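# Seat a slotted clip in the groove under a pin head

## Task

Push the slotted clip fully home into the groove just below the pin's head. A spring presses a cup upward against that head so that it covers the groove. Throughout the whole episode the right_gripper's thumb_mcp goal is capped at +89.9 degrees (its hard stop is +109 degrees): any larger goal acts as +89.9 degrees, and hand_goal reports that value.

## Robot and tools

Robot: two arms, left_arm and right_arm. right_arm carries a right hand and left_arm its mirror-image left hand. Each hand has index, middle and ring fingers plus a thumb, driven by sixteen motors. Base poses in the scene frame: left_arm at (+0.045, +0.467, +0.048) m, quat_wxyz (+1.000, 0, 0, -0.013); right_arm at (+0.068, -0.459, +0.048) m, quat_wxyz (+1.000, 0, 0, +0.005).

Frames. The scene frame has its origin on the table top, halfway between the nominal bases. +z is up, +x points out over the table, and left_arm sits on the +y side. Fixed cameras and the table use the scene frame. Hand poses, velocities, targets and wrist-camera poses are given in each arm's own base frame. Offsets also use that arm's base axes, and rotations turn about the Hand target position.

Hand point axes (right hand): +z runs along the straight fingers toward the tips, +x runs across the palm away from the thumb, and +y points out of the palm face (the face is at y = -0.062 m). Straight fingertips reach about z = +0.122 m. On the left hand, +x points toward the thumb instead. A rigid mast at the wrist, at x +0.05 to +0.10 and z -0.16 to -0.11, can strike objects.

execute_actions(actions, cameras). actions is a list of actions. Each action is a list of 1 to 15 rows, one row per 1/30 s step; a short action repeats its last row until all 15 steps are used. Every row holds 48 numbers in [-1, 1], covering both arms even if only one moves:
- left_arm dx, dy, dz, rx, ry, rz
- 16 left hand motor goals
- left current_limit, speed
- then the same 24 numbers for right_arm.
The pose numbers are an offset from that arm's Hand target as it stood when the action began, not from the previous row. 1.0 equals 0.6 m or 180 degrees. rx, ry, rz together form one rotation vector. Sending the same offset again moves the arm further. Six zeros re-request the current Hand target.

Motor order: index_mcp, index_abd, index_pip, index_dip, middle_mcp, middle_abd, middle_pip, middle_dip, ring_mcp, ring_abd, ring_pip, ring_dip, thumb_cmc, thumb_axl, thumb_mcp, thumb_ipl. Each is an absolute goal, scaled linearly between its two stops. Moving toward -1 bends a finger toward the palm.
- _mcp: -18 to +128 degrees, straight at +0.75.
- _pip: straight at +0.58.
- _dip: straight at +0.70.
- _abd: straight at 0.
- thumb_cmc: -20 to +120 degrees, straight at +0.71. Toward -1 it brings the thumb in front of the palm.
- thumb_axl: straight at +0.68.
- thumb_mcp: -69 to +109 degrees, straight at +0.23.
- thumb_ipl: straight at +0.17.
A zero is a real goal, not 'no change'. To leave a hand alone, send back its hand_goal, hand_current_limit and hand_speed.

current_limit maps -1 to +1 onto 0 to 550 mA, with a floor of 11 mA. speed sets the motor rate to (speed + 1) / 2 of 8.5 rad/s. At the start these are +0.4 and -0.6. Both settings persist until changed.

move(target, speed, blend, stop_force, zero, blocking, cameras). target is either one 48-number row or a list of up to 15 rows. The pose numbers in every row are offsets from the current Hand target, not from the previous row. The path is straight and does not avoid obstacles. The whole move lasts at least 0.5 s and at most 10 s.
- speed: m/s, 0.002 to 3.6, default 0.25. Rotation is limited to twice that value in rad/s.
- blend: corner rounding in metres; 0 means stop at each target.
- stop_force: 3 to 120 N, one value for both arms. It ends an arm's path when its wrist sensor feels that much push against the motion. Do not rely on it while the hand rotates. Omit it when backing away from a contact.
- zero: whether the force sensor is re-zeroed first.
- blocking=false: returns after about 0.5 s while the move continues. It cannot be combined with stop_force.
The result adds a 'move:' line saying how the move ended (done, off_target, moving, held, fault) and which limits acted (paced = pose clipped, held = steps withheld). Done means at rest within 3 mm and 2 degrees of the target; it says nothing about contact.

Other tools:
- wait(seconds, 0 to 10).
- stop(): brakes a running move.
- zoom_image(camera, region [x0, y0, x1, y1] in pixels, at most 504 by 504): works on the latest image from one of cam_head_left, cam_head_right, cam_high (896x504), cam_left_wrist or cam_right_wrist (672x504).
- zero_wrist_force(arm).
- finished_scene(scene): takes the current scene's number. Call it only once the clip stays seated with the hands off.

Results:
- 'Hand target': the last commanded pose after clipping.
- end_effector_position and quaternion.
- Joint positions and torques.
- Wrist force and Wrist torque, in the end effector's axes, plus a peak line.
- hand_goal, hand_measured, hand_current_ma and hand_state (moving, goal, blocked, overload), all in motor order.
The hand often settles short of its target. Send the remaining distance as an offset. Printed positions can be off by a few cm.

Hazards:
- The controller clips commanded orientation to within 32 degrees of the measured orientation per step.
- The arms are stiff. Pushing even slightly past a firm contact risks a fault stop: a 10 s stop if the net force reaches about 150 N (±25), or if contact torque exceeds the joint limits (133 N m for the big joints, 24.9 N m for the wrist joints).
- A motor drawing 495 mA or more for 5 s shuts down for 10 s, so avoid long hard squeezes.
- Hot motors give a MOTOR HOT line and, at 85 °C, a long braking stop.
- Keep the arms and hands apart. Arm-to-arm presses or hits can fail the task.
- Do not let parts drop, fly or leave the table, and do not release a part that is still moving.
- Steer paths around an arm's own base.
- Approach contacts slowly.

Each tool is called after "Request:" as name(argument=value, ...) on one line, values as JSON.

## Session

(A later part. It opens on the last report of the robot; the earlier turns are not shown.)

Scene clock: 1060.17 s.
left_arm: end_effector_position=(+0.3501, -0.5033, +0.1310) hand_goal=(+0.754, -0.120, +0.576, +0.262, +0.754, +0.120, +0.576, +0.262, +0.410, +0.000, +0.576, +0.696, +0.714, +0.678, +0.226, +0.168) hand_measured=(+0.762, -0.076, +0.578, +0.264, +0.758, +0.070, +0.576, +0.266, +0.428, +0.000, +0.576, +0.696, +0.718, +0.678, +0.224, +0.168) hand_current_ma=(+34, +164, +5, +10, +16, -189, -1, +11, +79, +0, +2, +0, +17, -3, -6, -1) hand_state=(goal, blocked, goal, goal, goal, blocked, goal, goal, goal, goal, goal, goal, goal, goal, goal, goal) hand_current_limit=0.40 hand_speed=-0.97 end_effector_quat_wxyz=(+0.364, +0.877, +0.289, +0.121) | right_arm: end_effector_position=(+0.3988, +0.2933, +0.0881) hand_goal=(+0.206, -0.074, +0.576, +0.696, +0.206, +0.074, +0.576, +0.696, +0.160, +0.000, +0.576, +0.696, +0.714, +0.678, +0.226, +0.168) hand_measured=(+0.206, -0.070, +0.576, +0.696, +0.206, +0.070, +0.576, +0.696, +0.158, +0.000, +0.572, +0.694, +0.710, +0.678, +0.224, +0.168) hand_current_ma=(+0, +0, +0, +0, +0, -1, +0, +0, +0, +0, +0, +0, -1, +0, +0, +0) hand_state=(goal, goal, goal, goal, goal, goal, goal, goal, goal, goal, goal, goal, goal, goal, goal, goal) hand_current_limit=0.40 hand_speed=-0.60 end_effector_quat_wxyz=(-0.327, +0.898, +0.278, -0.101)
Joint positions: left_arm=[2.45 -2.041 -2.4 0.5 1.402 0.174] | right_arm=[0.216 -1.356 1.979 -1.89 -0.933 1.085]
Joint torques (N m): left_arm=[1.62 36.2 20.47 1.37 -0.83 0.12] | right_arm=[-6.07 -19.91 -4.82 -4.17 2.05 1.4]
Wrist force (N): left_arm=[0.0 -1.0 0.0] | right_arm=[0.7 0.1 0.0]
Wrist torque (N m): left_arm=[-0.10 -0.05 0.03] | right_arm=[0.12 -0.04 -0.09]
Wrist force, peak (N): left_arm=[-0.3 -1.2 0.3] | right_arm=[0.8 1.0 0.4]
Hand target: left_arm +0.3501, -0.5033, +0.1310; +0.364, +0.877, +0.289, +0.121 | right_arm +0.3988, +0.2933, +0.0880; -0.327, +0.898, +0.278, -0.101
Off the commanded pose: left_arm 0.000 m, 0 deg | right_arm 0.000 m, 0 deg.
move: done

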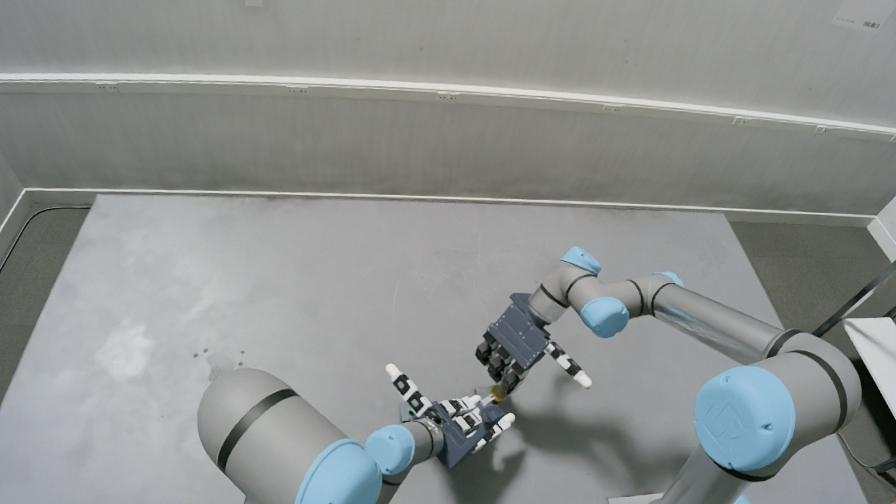

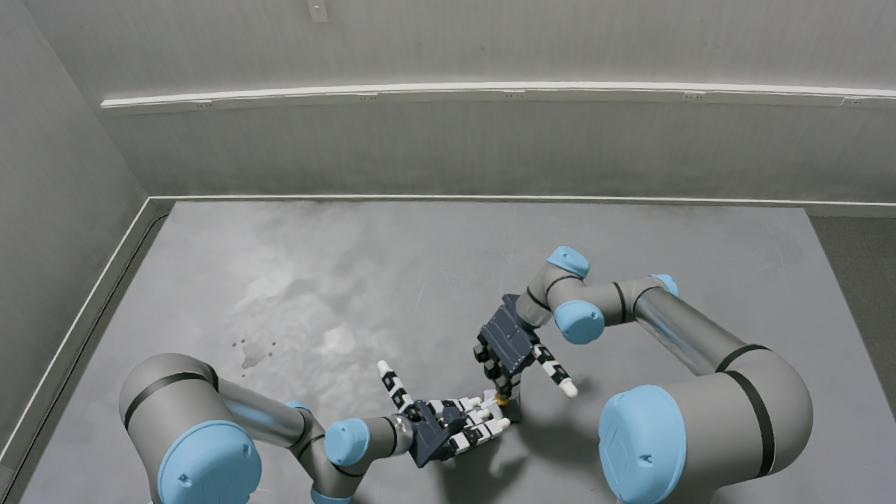

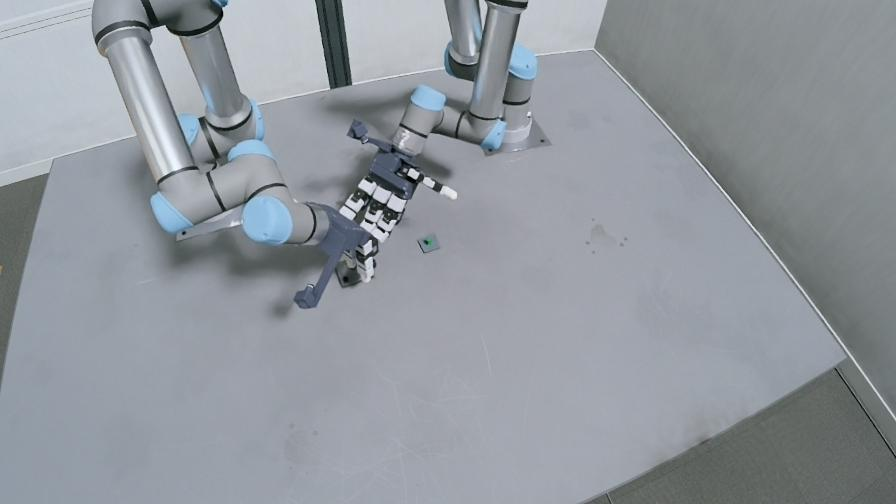

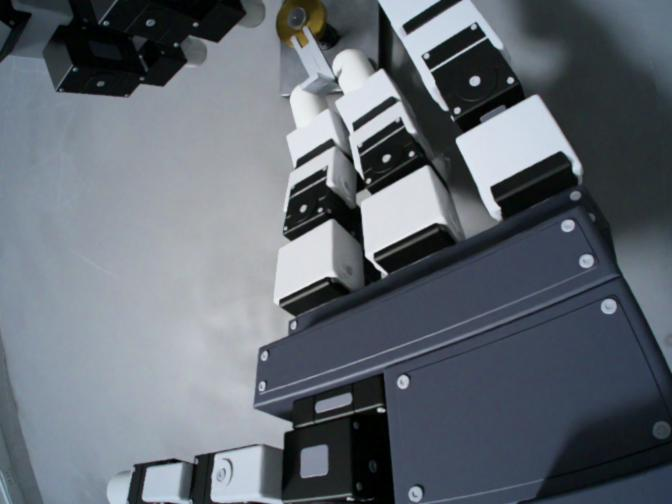

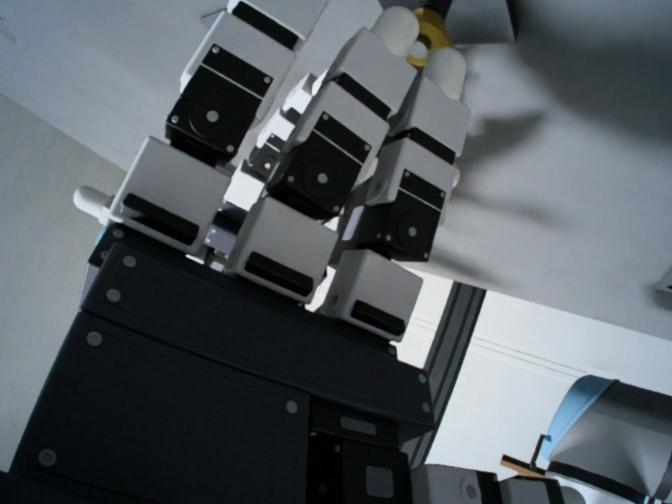

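Request:
zoom_image(camera="cam_right_wrist", region=[350, 0, 510, 120])

Request:
zoom_image(camera="cam_left_wrist", region=[170, 0, 400, 150])

Scaled by 3.150 from the camera's 672x504 image, which has a finer 960x720 frame.

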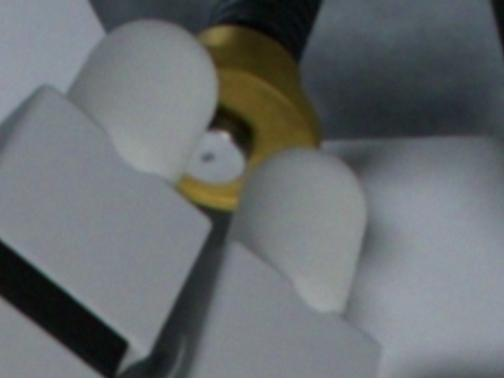

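Scaled by 2.191 from the camera's 672x504 image, which has a finer 960x720 frame.

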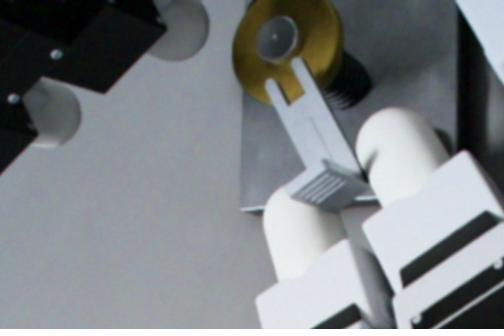

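Request:
move(target=[0,0,0,0,0,0,0.754,-0.12,0.576,0.261,0.754,0.12,0.576,0.261,0.41,0,0.576,0.696,0.714,0.678,0.226,0.168,0.4,-0.97,-0.0168,0.0127,0.0083,0,0,0,0.2055,-0.074,0.576,0.696,0.2055,0.074,0.576,0.696,0.16,0,0.576,0.696,0.714,0.678,0.226,0.168,0.4,-0.6], speed=0.04, cameras=["cam_left_wrist","cam_high","cam_head_right","cam_head_left","cam_right_wrist"])

Request:
zoom_image(camera="cam_right_wrist", region=[350, 0, 510, 120])

Request:
zoom_image(camera="cam_left_wrist", region=[170, 0, 400, 150])

Request:
zoom_image(camera="cam_high", region=[325, 240, 385, 285])

Request:
zoom_image(camera="cam_head_right", region=[470, 370, 530, 430])

Request:
zoom_image(camera="cam_head_left", region=[470, 370, 530, 430])

Scene clock: 1111.90 s.
left_arm: end_effector_position=(+0.3501, -0.5033, +0.1310) hand_goal=(+0.754, -0.120, +0.576, +0.262, +0.754, +0.120, +0.576, +0.262, +0.410, +0.000, +0.576, +0.696, +0.714, +0.678, +0.226, +0.168) hand_measured=(+0.762, -0.076, +0.578, +0.264, +0.758, +0.070, +0.576, +0.266, +0.428, +0.000, +0.576, +0.696, +0.718, +0.678, +0.224, +0.168) hand_current_ma=(+34, +164, +5, +10, +16, -189, -1, +11, +79, +0, +2, +0, +17, -3, -6, -1) hand_state=(goal, blocked, goal, goal, goal, blocked, goal, goal, goal, goal, goal, goal, goal, goal, goal, goal) hand_current_limit=0.40 hand_speed=-0.97 end_effector_quat_wxyz=(+0.364, +0.877, +0.289, +0.121) | right_arm: end_effector_position=(+0.3888, +0.3008, +0.0930) hand_goal=(+0.206, -0.074, +0.576, +0.696, +0.206, +0.074, +0.576, +0.696, +0.160, +0.000, +0.576, +0.696, +0.714, +0.678, +0.226, +0.168) hand_measured=(+0.206, -0.070, +0.576, +0.696, +0.206, +0.070, +0.576, +0.696, +0.158, +0.000, +0.572, +0.694, +0.710, +0.678, +0.224, +0.168) hand_current_ma=(+0, +0, +0, +0, +0, -1, +0, +0, +0, +0, +0, +0, -1, +0, +0, +0) hand_state=(goal, goal, goal, goal, goal, goal, goal, goal, goal, goal, goal, goal, goal, goal, goal, goal) hand_current_limit=0.40 hand_speed=-0.60 end_effector_quat_wxyz=(-0.327, +0.898, +0.278, -0.101)
Joint positions: left_arm=[2.45 -2.041 -2.4 0.5 1.402 0.174] | right_arm=[0.235 -1.373 1.991 -1.897 -0.927 1.108]
Joint torques (N m): left_arm=[-0.59 35.61 21.3 1.48 -0.66 0.21] | right_arm=[12.36 -39.74 -6.83 -4.63 2.81 1.41]
Wrist force (N): left_arm=[-0.1 -1.2 0.4] | right_arm=[0.8 0.0 0.2]
Wrist torque (N m): left_arm=[-0.16 -0.04 0.02] | right_arm=[0.09 -0.04 -0.10]
Wrist force, peak (N): left_arm=[-0.1 -1.2 0.4] | right_arm=[0.9 0.7 -0.2]
Hand target: left_arm +0.3501, -0.5033, +0.1310; +0.364, +0.877, +0.289, +0.121 | right_arm +0.3887, +0.3009, +0.0930; -0.327, +0.898, +0.278, -0.101
Off the commanded pose: left_arm 0.000 m, 0 deg | right_arm 0.000 m, 0 deg.
move: done

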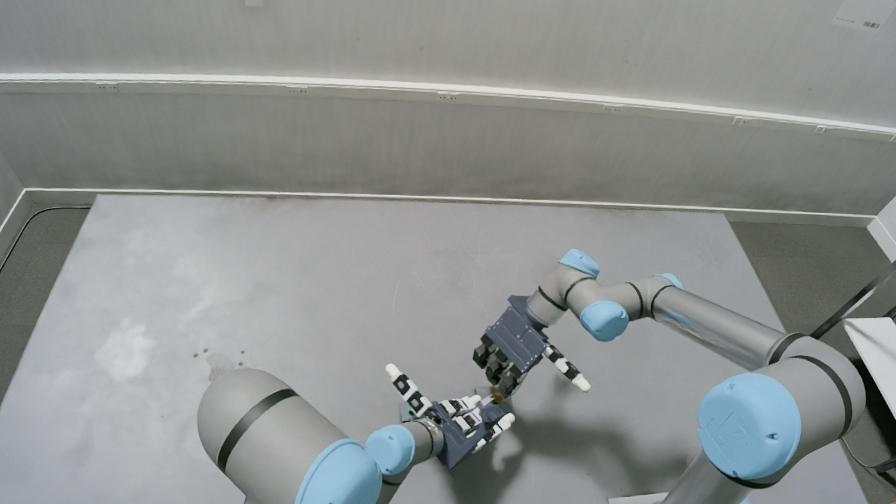

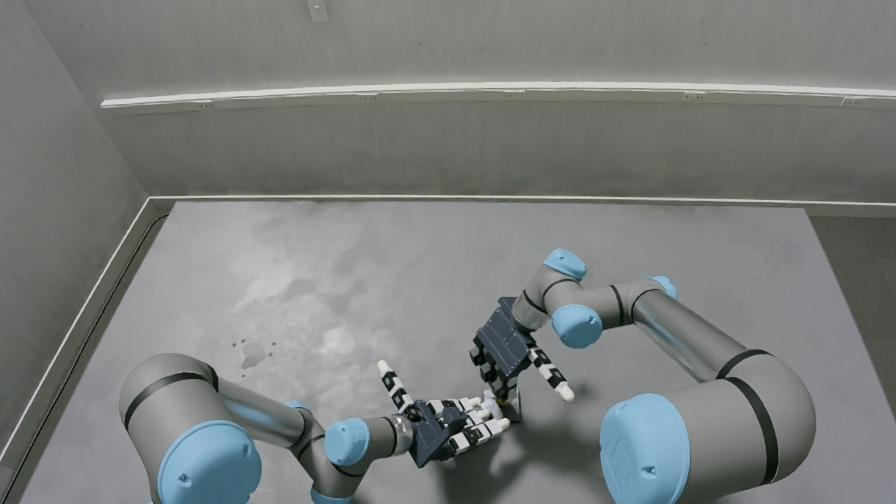

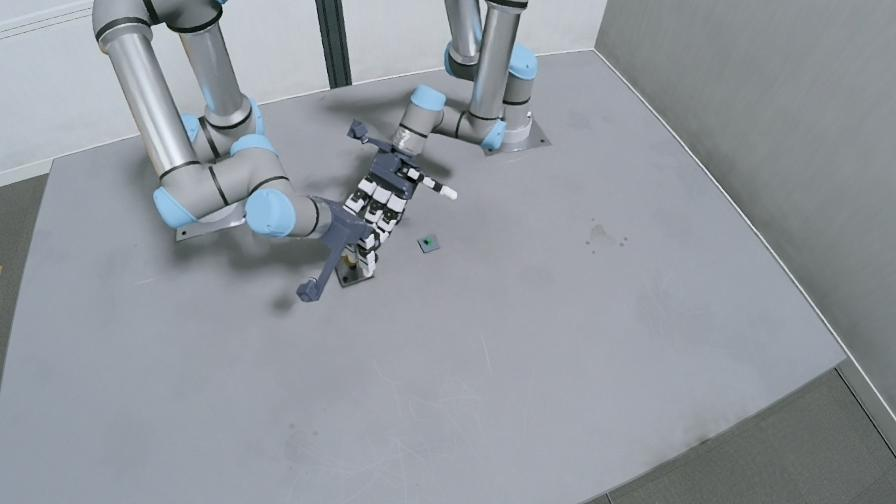

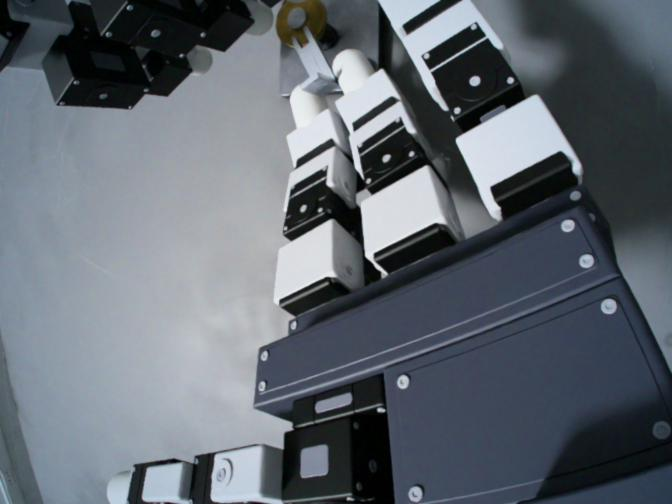

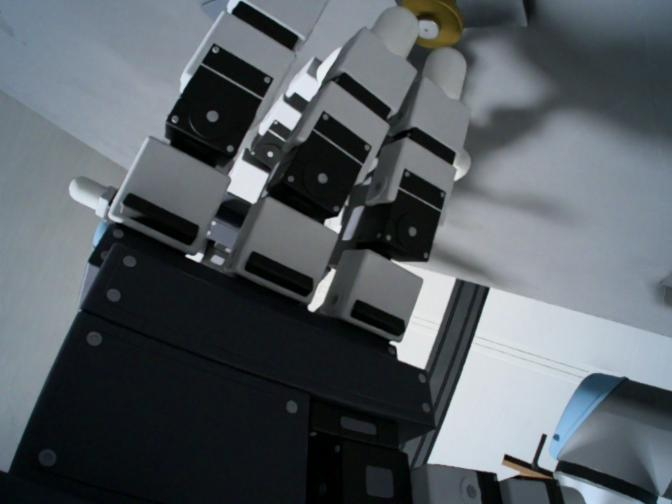

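Scaled by 3.150 from the camera's 672x504 image, which has a finer 960x720 frame.

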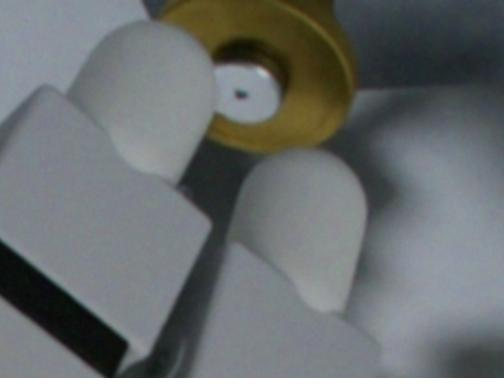

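Scaled by 2.191 from the camera's 672x504 image, which has a finer 960x720 frame.

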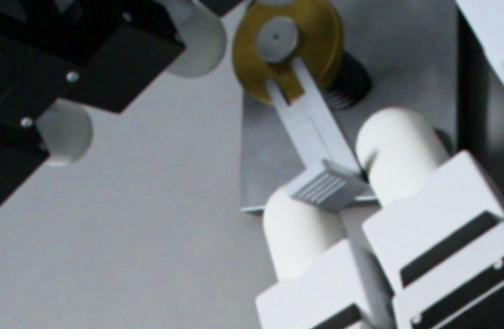

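Scaled by 8.400.

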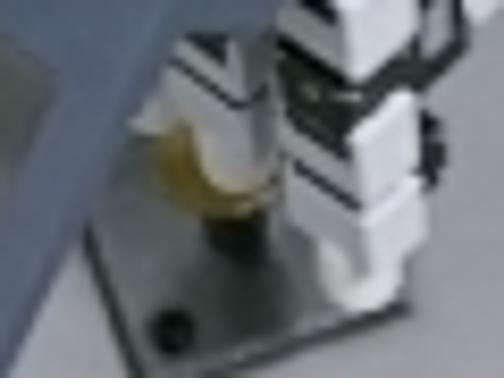

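Scaled by 8.400.

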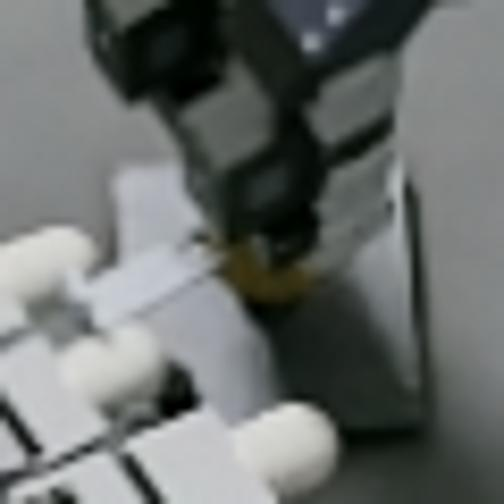

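Scaled by 8.400.

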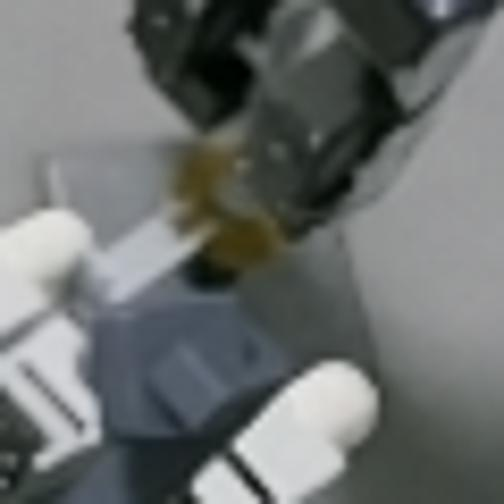

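Request:
move(target=[0,0,0,0,0,0,0.754,-0.12,0.576,0.261,0.754,0.12,0.576,0.261,0.41,0,0.576,0.696,0.714,0.678,0.226,0.168,0.4,-0.97,-0.0044,0.0021,-0.0117,0,0,0,0.2055,-0.074,0.576,0.696,0.2055,0.074,0.576,0.696,0.16,0,0.576,0.696,0.714,0.678,0.226,0.168,0.4,-0.6], speed=0.02, cameras=["cam_left_wrist","cam_high","cam_head_right","cam_head_left","cam_right_wrist"])

Request:
zoom_image(camera="cam_right_wrist", region=[350, 0, 510, 120])

Request:
zoom_image(camera="cam_left_wrist", region=[170, 0, 400, 150])

Request:
zoom_image(camera="cam_high", region=[325, 240, 385, 285])

Request:
zoom_image(camera="cam_head_left", region=[470, 370, 530, 430])

Scene clock: 1151.77 s.
left_arm: end_effector_position=(+0.3501, -0.5033, +0.1310) hand_goal=(+0.754, -0.120, +0.576, +0.262, +0.754, +0.120, +0.576, +0.262, +0.410, +0.000, +0.576, +0.696, +0.714, +0.678, +0.226, +0.168) hand_measured=(+0.762, -0.076, +0.578, +0.264, +0.758, +0.070, +0.576, +0.266, +0.428, +0.000, +0.576, +0.696, +0.718, +0.678, +0.224, +0.168) hand_current_ma=(+34, +164, +5, +10, +16, -189, -1, +11, +79, +0, +2, +0, +17, -3, -6, -1) hand_state=(goal, blocked, goal, goal, goal, blocked, goal, goal, goal, goal, goal, goal, goal, goal, goal, goal) hand_current_limit=0.40 hand_speed=-0.97 end_effector_quat_wxyz=(+0.364, +0.877, +0.289, +0.121) | right_arm: end_effector_position=(+0.3861, +0.3021, +0.0861) hand_goal=(+0.206, -0.074, +0.576, +0.696, +0.206, +0.074, +0.576, +0.696, +0.160, +0.000, +0.576, +0.696, +0.714, +0.678, +0.226, +0.168) hand_measured=(+0.206, -0.070, +0.576, +0.696, +0.206, +0.070, +0.576, +0.696, +0.158, +0.000, +0.572, +0.694, +0.710, +0.678, +0.224, +0.168) hand_current_ma=(+0, +0, +0, +0, +0, -1, +0, +0, +0, +0, +0, +0, -1, +0, +0, +0) hand_state=(goal, goal, goal, goal, goal, goal, goal, goal, goal, goal, goal, goal, goal, goal, goal, goal) hand_current_limit=0.40 hand_speed=-0.60 end_effector_quat_wxyz=(-0.327, +0.898, +0.278, -0.101)
Joint positions: left_arm=[2.45 -2.041 -2.4 0.5 1.402 0.174] | right_arm=[0.239 -1.366 2.004 -1.921 -0.926 1.112]
Joint torques (N m): left_arm=[-3.4 36.01 20.96 1.43 -0.31 0.3] | right_arm=[11.87 -18.83 -5.28 -4.52 2.89 1.47]
Wrist force (N): left_arm=[0.0 -0.9 0.5] | right_arm=[0.6 0.4 0.1]
Wrist torque (N m): left_arm=[-0.12 -0.04 0.01] | right_arm=[0.15 -0.03 -0.11]
Wrist force, peak (N): left_arm=[-0.4 -1.2 0.2] | right_arm=[1.2 0.2 0.0]
Hand target: left_arm +0.3501, -0.5033, +0.1310; +0.364, +0.877, +0.289, +0.121 | right_arm +0.3861, +0.3022, +0.0860; -0.327, +0.898, +0.278, -0.101
Off the commanded pose: left_arm 0.000 m, 0 deg | right_arm 0.000 m, 0 deg.
move: done

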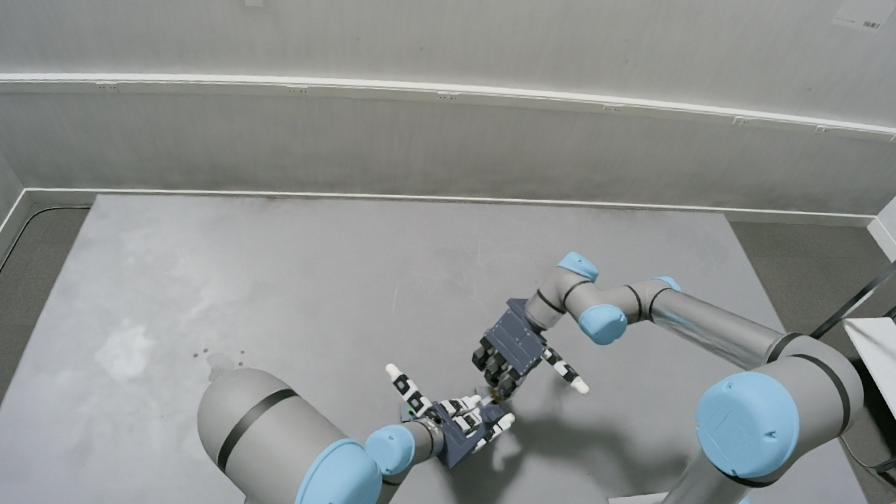

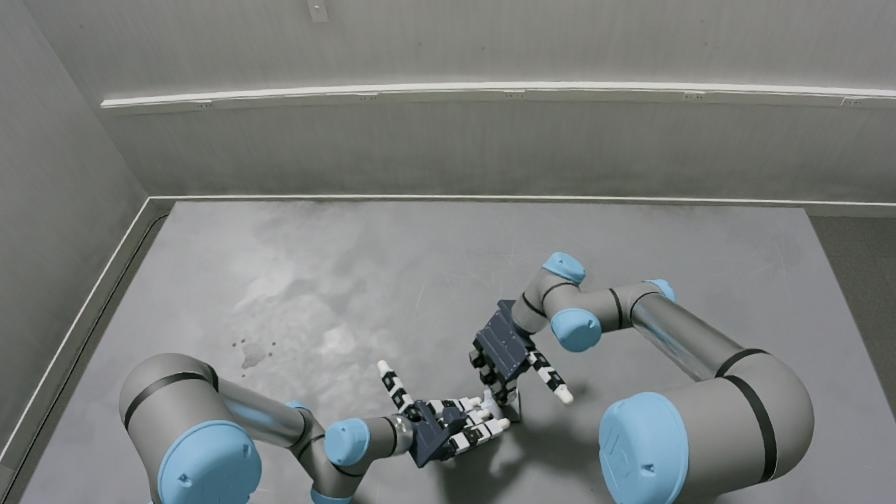

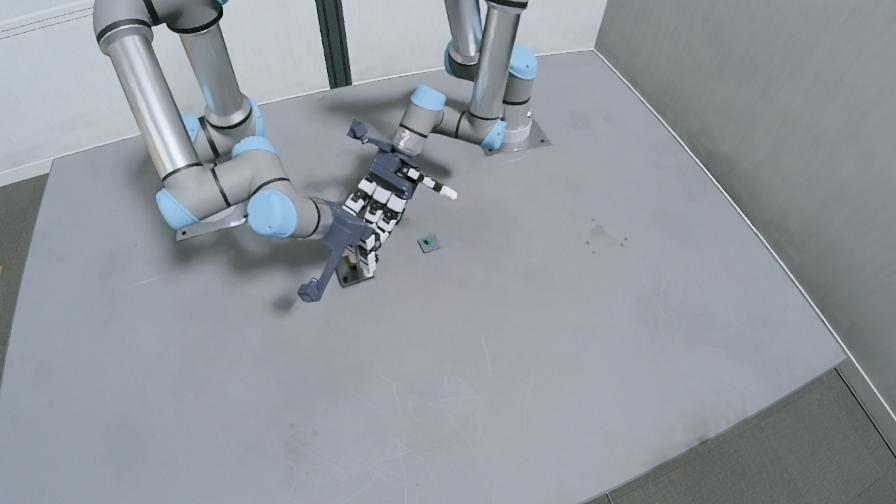

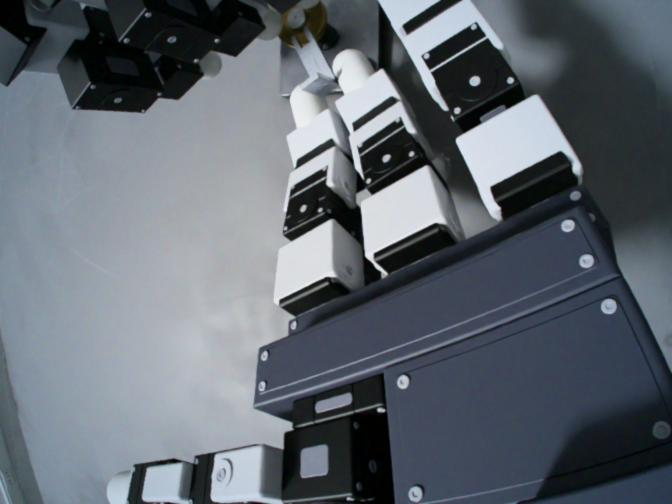

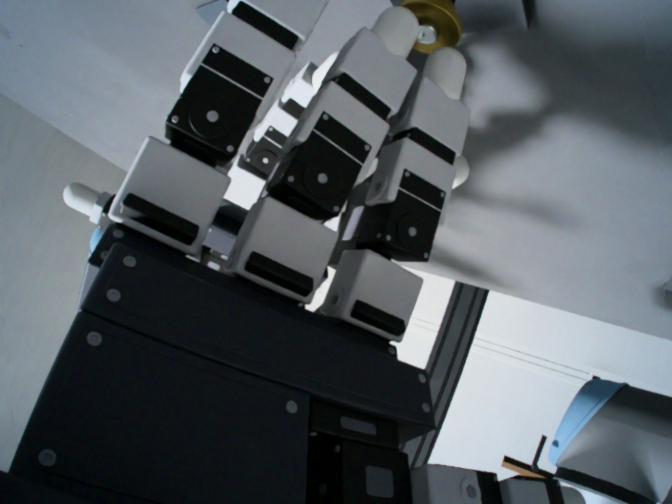

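Scaled by 3.150 from the camera's 672x504 image, which has a finer 960x720 frame.

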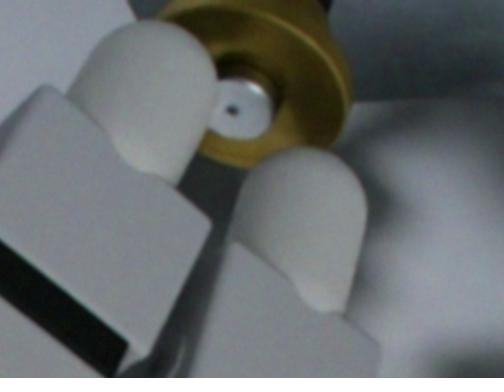

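Scaled by 2.191 from the camera's 672x504 image, which has a finer 960x720 frame.

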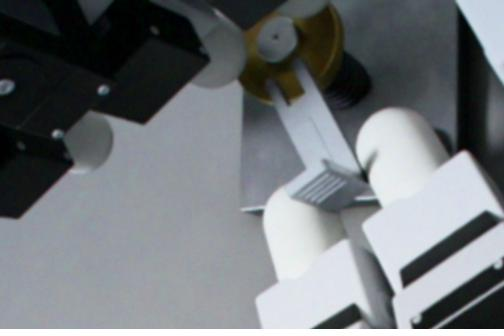

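Scaled by 8.400.

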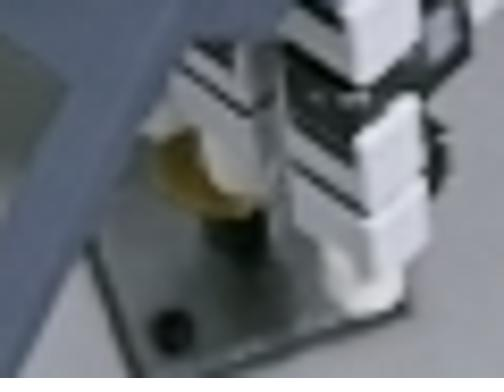

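Scaled by 8.400.

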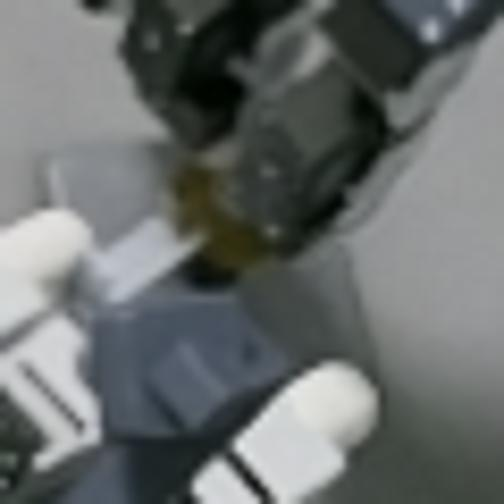

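Request:
move(target=[0,0,0,0,0,0,0.754,-0.12,0.576,0.261,0.754,0.12,0.576,0.261,0.41,0,0.576,0.696,0.714,0.678,0.226,0.168,0.4,-0.97,0,0,-0.0167,0,0,0,0.2055,-0.074,0.576,0.696,0.2055,0.074,0.576,0.696,0.16,0,0.576,0.696,0.714,0.678,0.226,0.168,0.4,-0.6], speed=0.006, stop_force=4, cameras=["cam_left_wrist","cam_right_wrist"])

Request:
zoom_image(camera="cam_right_wrist", region=[350, 0, 510, 120])

Request:
zoom_image(camera="cam_left_wrist", region=[240, 0, 400, 120])

Scene clock: 1164.53 s.
left_arm: end_effector_position=(+0.3501, -0.5033, +0.1310) hand_goal=(+0.754, -0.120, +0.576, +0.262, +0.754, +0.120, +0.576, +0.262, +0.410, +0.000, +0.576, +0.696, +0.714, +0.678, +0.226, +0.168) hand_measured=(+0.762, -0.076, +0.578, +0.264, +0.758, +0.070, +0.576, +0.266, +0.428, +0.000, +0.576, +0.696, +0.718, +0.678, +0.224, +0.168) hand_current_ma=(+34, +164, +5, +10, +16, -189, -1, +11, +79, +0, +2, +0, +17, -3, -6, -1) hand_state=(goal, blocked, goal, goal, goal, blocked, goal, goal, goal, goal, goal, goal, goal, goal, goal, goal) hand_current_limit=0.40 hand_speed=-0.97 end_effector_quat_wxyz=(+0.364, +0.877, +0.289, +0.121) | right_arm: end_effector_position=(+0.3861, +0.3022, +0.0815) hand_goal=(+0.206, -0.074, +0.576, +0.696, +0.206, +0.074, +0.576, +0.696, +0.160, +0.000, +0.576, +0.696, +0.714, +0.678, +0.226, +0.168) hand_measured=(+0.206, -0.070, +0.576, +0.696, +0.206, +0.070, +0.576, +0.696, +0.158, +0.000, +0.572, +0.694, +0.710, +0.678, +0.224, +0.168) hand_current_ma=(+0, +0, +0, +0, +0, +0, +0, +0, +0, +0, +0, +0, -1, +0, +0, +0) hand_state=(goal, goal, goal, goal, goal, goal, goal, goal, goal, goal, goal, goal, goal, goal, goal, goal) hand_current_limit=0.40 hand_speed=-0.60 end_effector_quat_wxyz=(-0.327, +0.898, +0.278, -0.101)
Joint positions: left_arm=[2.45 -2.041 -2.4 0.5 1.402 0.174] | right_arm=[0.239 -1.359 2.01 -1.933 -0.926 1.112]
Joint torques (N m): left_arm=[-3.64 35.59 20.56 1.64 0.27 0.16] | right_arm=[9.08 -37.17 -32.72 0.6 -1.32 0.37]
Wrist force (N): left_arm=[-0.2 -0.9 0.3] | right_arm=[0.9 -3.7 -4.0]
Wrist torque (N m): left_arm=[-0.10 -0.02 0.00] | right_arm=[0.33 -0.03 -0.13]
Wrist force, peak (N): left_arm=[-0.2 -1.3 0.4] | right_arm=[0.7 -6.6 -7.0]
Hand target: left_arm +0.3501, -0.5033, +0.1310; +0.364, +0.877, +0.289, +0.121 | right_arm +0.3861, +0.3022, +0.0815; -0.327, +0.898, +0.278, -0.101 (not the last commanded pose)
Off the commanded pose: left_arm 0.000 m, 0 deg | right_arm 0.006 m, 0 deg.
move: contact (right_arm)
Images, in order (width x height): cam_left_wrist 672x504, cam_right_wrist 672x504.

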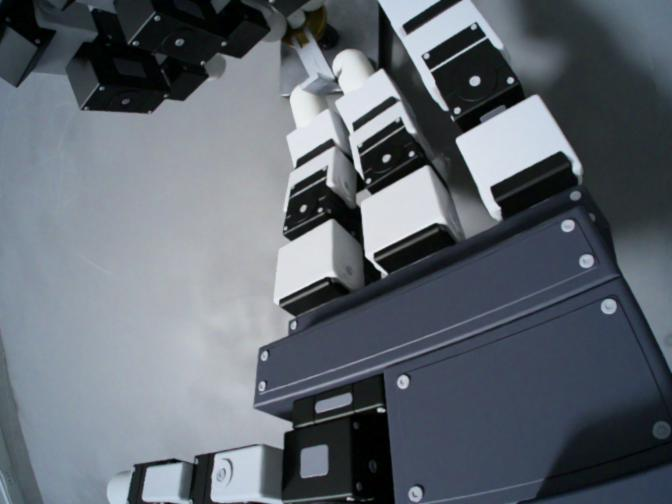

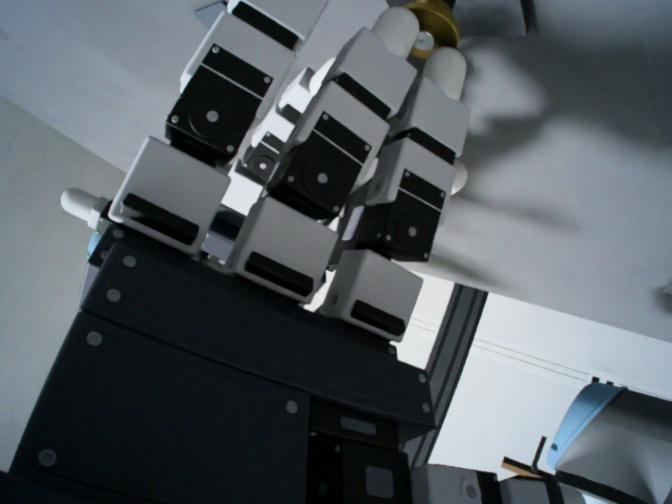

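Scaled by 3.150 from the camera's 672x504 image, which has a finer 960x720 frame.

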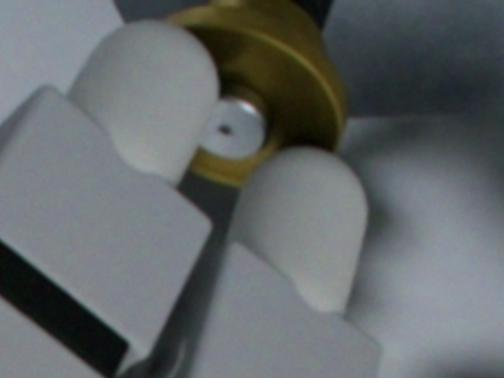

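Scaled by 3.150 from the camera's 672x504 image, which has a finer 960x720 frame.

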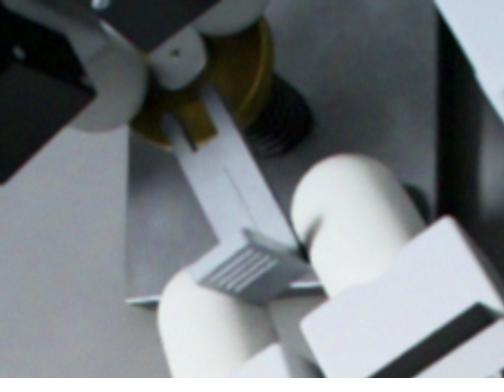

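Request:
move(target=[0,0,0,0,0,0,0.754,-0.12,0.576,0.261,0.754,0.12,0.576,0.261,0.41,0,0.576,0.696,0.714,0.678,0.226,0.168,0.4,-0.97,0,0,-0.005,0,0,0,0.2055,-0.074,0.576,0.696,0.2055,0.074,0.576,0.696,0.16,0,0.576,0.696,0.714,0.678,0.226,0.168,0.4,-0.6], speed=0.006, stop_force=25, cameras=["cam_left_wrist","cam_right_wrist"])

Request:
zoom_image(camera="cam_right_wrist", region=[350, 0, 510, 120])

Request:
zoom_image(camera="cam_left_wrist", region=[240, 0, 400, 120])

Scene clock: 1176.17 s.
left_arm: end_effector_position=(+0.3501, -0.5033, +0.1310) hand_goal=(+0.754, -0.120, +0.576, +0.262, +0.754, +0.120, +0.576, +0.262, +0.410, +0.000, +0.576, +0.696, +0.714, +0.678, +0.226, +0.168) hand_measured=(+0.762, -0.076, +0.578, +0.264, +0.758, +0.070, +0.576, +0.266, +0.428, +0.000, +0.576, +0.696, +0.718, +0.678, +0.224, +0.168) hand_current_ma=(+34, +164, +5, +10, +16, -189, -1, +11, +79, +0, +2, +0, +17, -3, -6, -1) hand_state=(goal, blocked, goal, goal, goal, blocked, goal, goal, goal, goal, goal, goal, goal, goal, goal, goal) hand_current_limit=0.40 hand_speed=-0.97 end_effector_quat_wxyz=(+0.364, +0.877, +0.289, +0.121) | right_arm: end_effector_position=(+0.3861, +0.3022, +0.0785) hand_goal=(+0.206, -0.074, +0.576, +0.696, +0.206, +0.074, +0.576, +0.696, +0.160, +0.000, +0.576, +0.696, +0.714, +0.678, +0.226, +0.168) hand_measured=(+0.206, -0.068, +0.576, +0.696, +0.206, +0.072, +0.576, +0.696, +0.158, +0.000, +0.572, +0.694, +0.710, +0.678, +0.224, +0.168) hand_current_ma=(+0, +1, +0, +0, +0, +0, +0, +0, +0, +0, +0, +0, -1, +0, +0, +0) hand_state=(goal, goal, goal, goal, goal, goal, goal, goal, goal, goal, goal, goal, goal, goal, goal, goal) hand_current_limit=0.40 hand_speed=-0.60 end_effector_quat_wxyz=(-0.327, +0.898, +0.278, -0.101)
Joint positions: left_arm=[2.45 -2.041 -2.4 0.5 1.402 0.174] | right_arm=[0.239 -1.354 2.013 -1.942 -0.926 1.112]
Joint torques (N m): left_arm=[-4.13 35.02 21.55 1.55 0.56 -0.13] | right_arm=[5.33 -12.78 1.27 -3.64 -0.9 -0.14]
Wrist force (N): left_arm=[-0.3 -0.8 0.2] | right_arm=[1.9 -11.0 -12.0]
Wrist torque (N m): left_arm=[-0.09 -0.01 -0.01] | right_arm=[0.70 0.12 -0.18]
Wrist force, peak (N): left_arm=[-0.3 -1.2 0.1] | right_arm=[2.0 -11.3 -12.1]
Hand target: left_arm +0.3501, -0.5033, +0.1310; +0.364, +0.877, +0.289, +0.121 | right_arm +0.3861, +0.3022, +0.0785; -0.327, +0.898, +0.278, -0.101
Off the commanded pose: left_arm 0.000 m, 0 deg | right_arm 0.000 m, 0 deg.
move: done
Images, in order (width x height): cam_left_wrist 672x504, cam_right_wrist 672x504.

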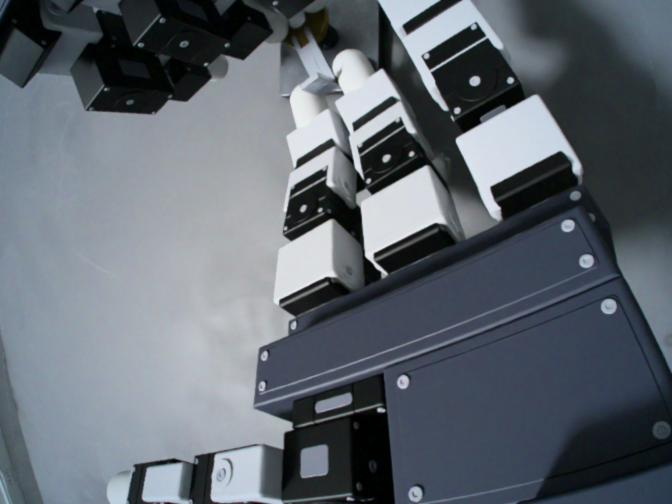

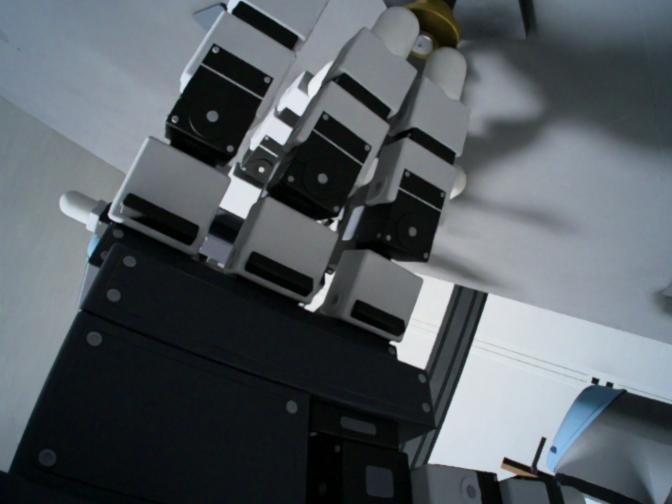

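Scaled by 3.150 from the camera's 672x504 image, which has a finer 960x720 frame.

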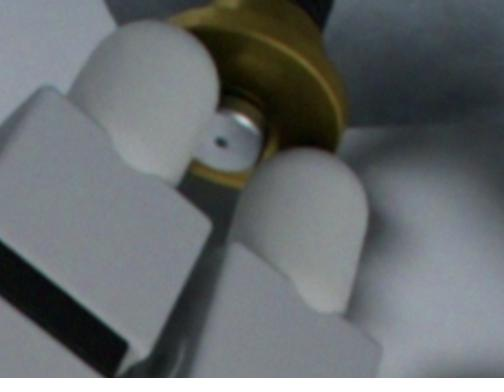

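Scaled by 3.150 from the camera's 672x504 image, which has a finer 960x720 frame.

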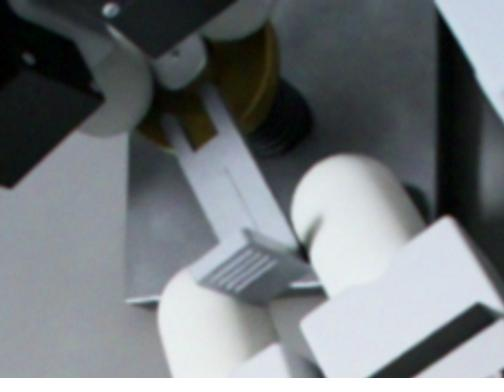

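Request:
move(target=[0,0,0,0,0,0,0.754,-0.12,0.576,0.261,0.754,0.12,0.576,0.261,0.41,0,0.576,0.696,0.714,0.678,0.226,0.168,0.4,-0.97,0,0,-0.0058,0,0,0,0.2055,-0.074,0.576,0.696,0.2055,0.074,0.576,0.696,0.16,0,0.576,0.696,0.714,0.678,0.226,0.168,0.4,-0.6], speed=0.006, stop_force=35, cameras=["cam_left_wrist","cam_right_wrist"])

Request:
zoom_image(camera="cam_right_wrist", region=[350, 0, 510, 120])

Request:
zoom_image(camera="cam_left_wrist", region=[240, 0, 400, 120])

Scene clock: 1182.67 s.
left_arm: end_effector_position=(+0.3501, -0.5033, +0.1310) hand_goal=(+0.754, -0.120, +0.576, +0.262, +0.754, +0.120, +0.576, +0.262, +0.410, +0.000, +0.576, +0.696, +0.714, +0.678, +0.226, +0.168) hand_measured=(+0.762, -0.076, +0.578, +0.264, +0.758, +0.070, +0.576, +0.266, +0.428, +0.000, +0.576, +0.696, +0.718, +0.678, +0.224, +0.168) hand_current_ma=(+34, +164, +5, +10, +16, -189, -1, +11, +79, +0, +2, +0, +17, -3, -6, -1) hand_state=(goal, blocked, goal, goal, goal, blocked, goal, goal, goal, goal, goal, goal, goal, goal, goal, goal) hand_current_limit=0.40 hand_speed=-0.97 end_effector_quat_wxyz=(+0.364, +0.877, +0.289, +0.121) | right_arm: end_effector_position=(+0.3861, +0.3022, +0.0750) hand_goal=(+0.206, -0.074, +0.576, +0.696, +0.206, +0.074, +0.576, +0.696, +0.160, +0.000, +0.576, +0.696, +0.714, +0.678, +0.226, +0.168) hand_measured=(+0.206, -0.068, +0.576, +0.696, +0.204, +0.064, +0.576, +0.696, +0.158, +0.000, +0.572, +0.694, +0.710, +0.678, +0.224, +0.168) hand_current_ma=(+0, +1, +0, +0, +0, -3, +0, +0, +0, +0, +0, +0, -1, +0, +0, +0) hand_state=(goal, goal, goal, goal, goal, goal, goal, goal, goal, goal, goal, goal, goal, goal, goal, goal) hand_current_limit=0.40 hand_speed=-0.60 end_effector_quat_wxyz=(-0.327, +0.898, +0.278, -0.101)
Joint positions: left_arm=[2.45 -2.041 -2.4 0.5 1.402 0.174] | right_arm=[0.239 -1.349 2.017 -1.951 -0.926 1.112]
Joint torques (N m): left_arm=[-3.52 35.41 20.57 1.5 0.77 -0.22] | right_arm=[0.71 -11.52 2.5 -3.57 0.28 0.61]
Wrist force (N): left_arm=[-0.2 -0.9 0.3] | right_arm=[1.7 -14.0 -15.1]
Wrist torque (N m): left_arm=[-0.11 -0.02 0.00] | right_arm=[0.82 0.09 -0.19]
Wrist force, peak (N): left_arm=[0.0 -1.2 0.5] | right_arm=[2.0 -14.3 -15.3]
Hand target: left_arm +0.3501, -0.5033, +0.1310; +0.364, +0.877, +0.289, +0.121 | right_arm +0.3861, +0.3022, +0.0750; -0.327, +0.898, +0.278, -0.101
Off the commanded pose: left_arm 0.000 m, 0 deg | right_arm 0.000 m, 0 deg.
move: done
Images, in order (width x height): cam_left_wrist 672x504, cam_right_wrist 672x504.

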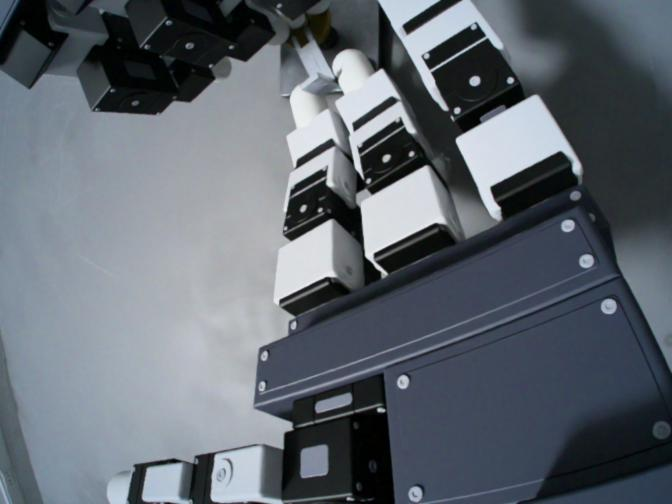

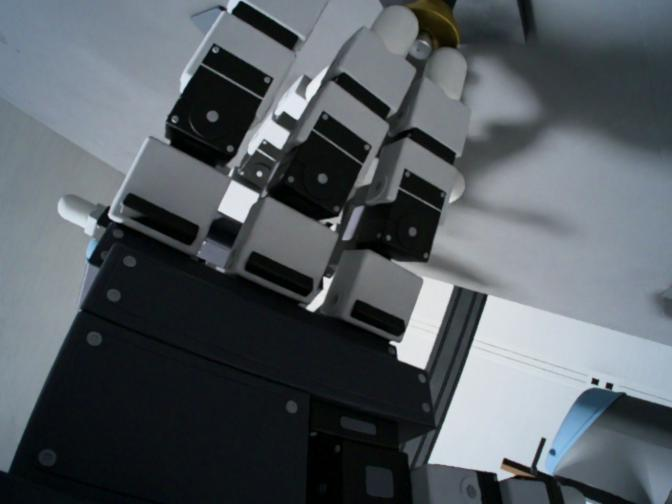

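Scaled by 3.150 from the camera's 672x504 image, which has a finer 960x720 frame.

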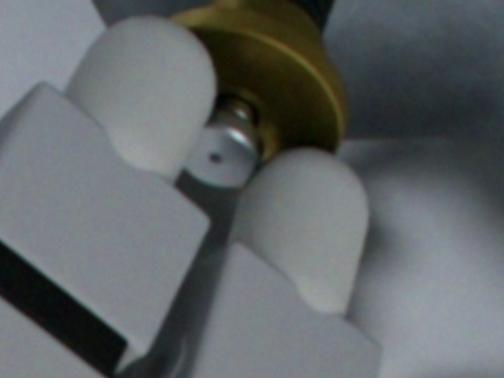

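Scaled by 3.150 from the camera's 672x504 image, which has a finer 960x720 frame.

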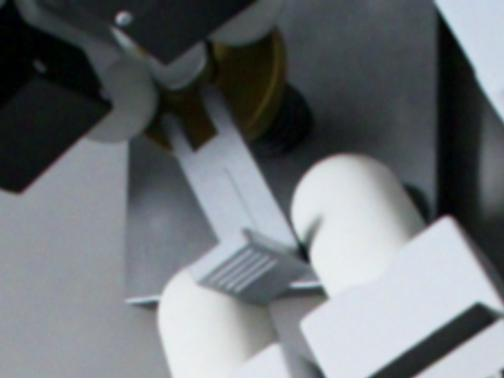

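Request:
zoom_image(camera="cam_right_wrist", region=[400, 20, 450, 65])

Request:
zoom_image(camera="cam_left_wrist", region=[270, 0, 340, 60])

Request:
zoom_image(camera="cam_right_wrist", region=[380, 0, 460, 70])

Scaled by 10.080 from the camera's 672x504 image, which has a finer 960x720 frame.

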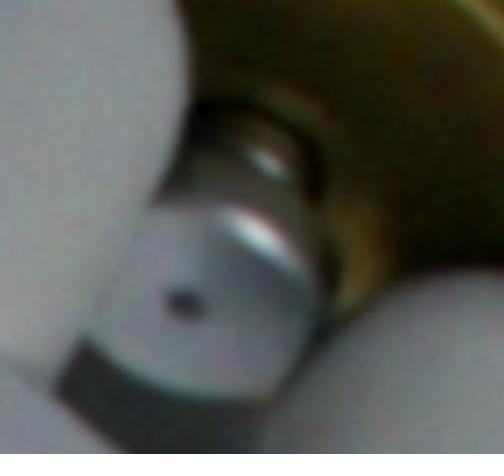

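Scaled by 7.200 from the camera's 672x504 image, which has a finer 960x720 frame.

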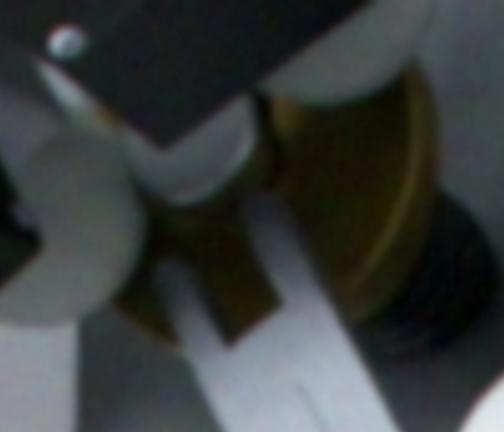

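Scaled by 6.300 from the camera's 672x504 image, which has a finer 960x720 frame.

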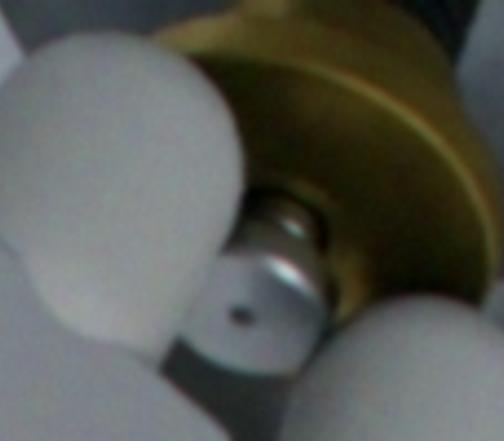

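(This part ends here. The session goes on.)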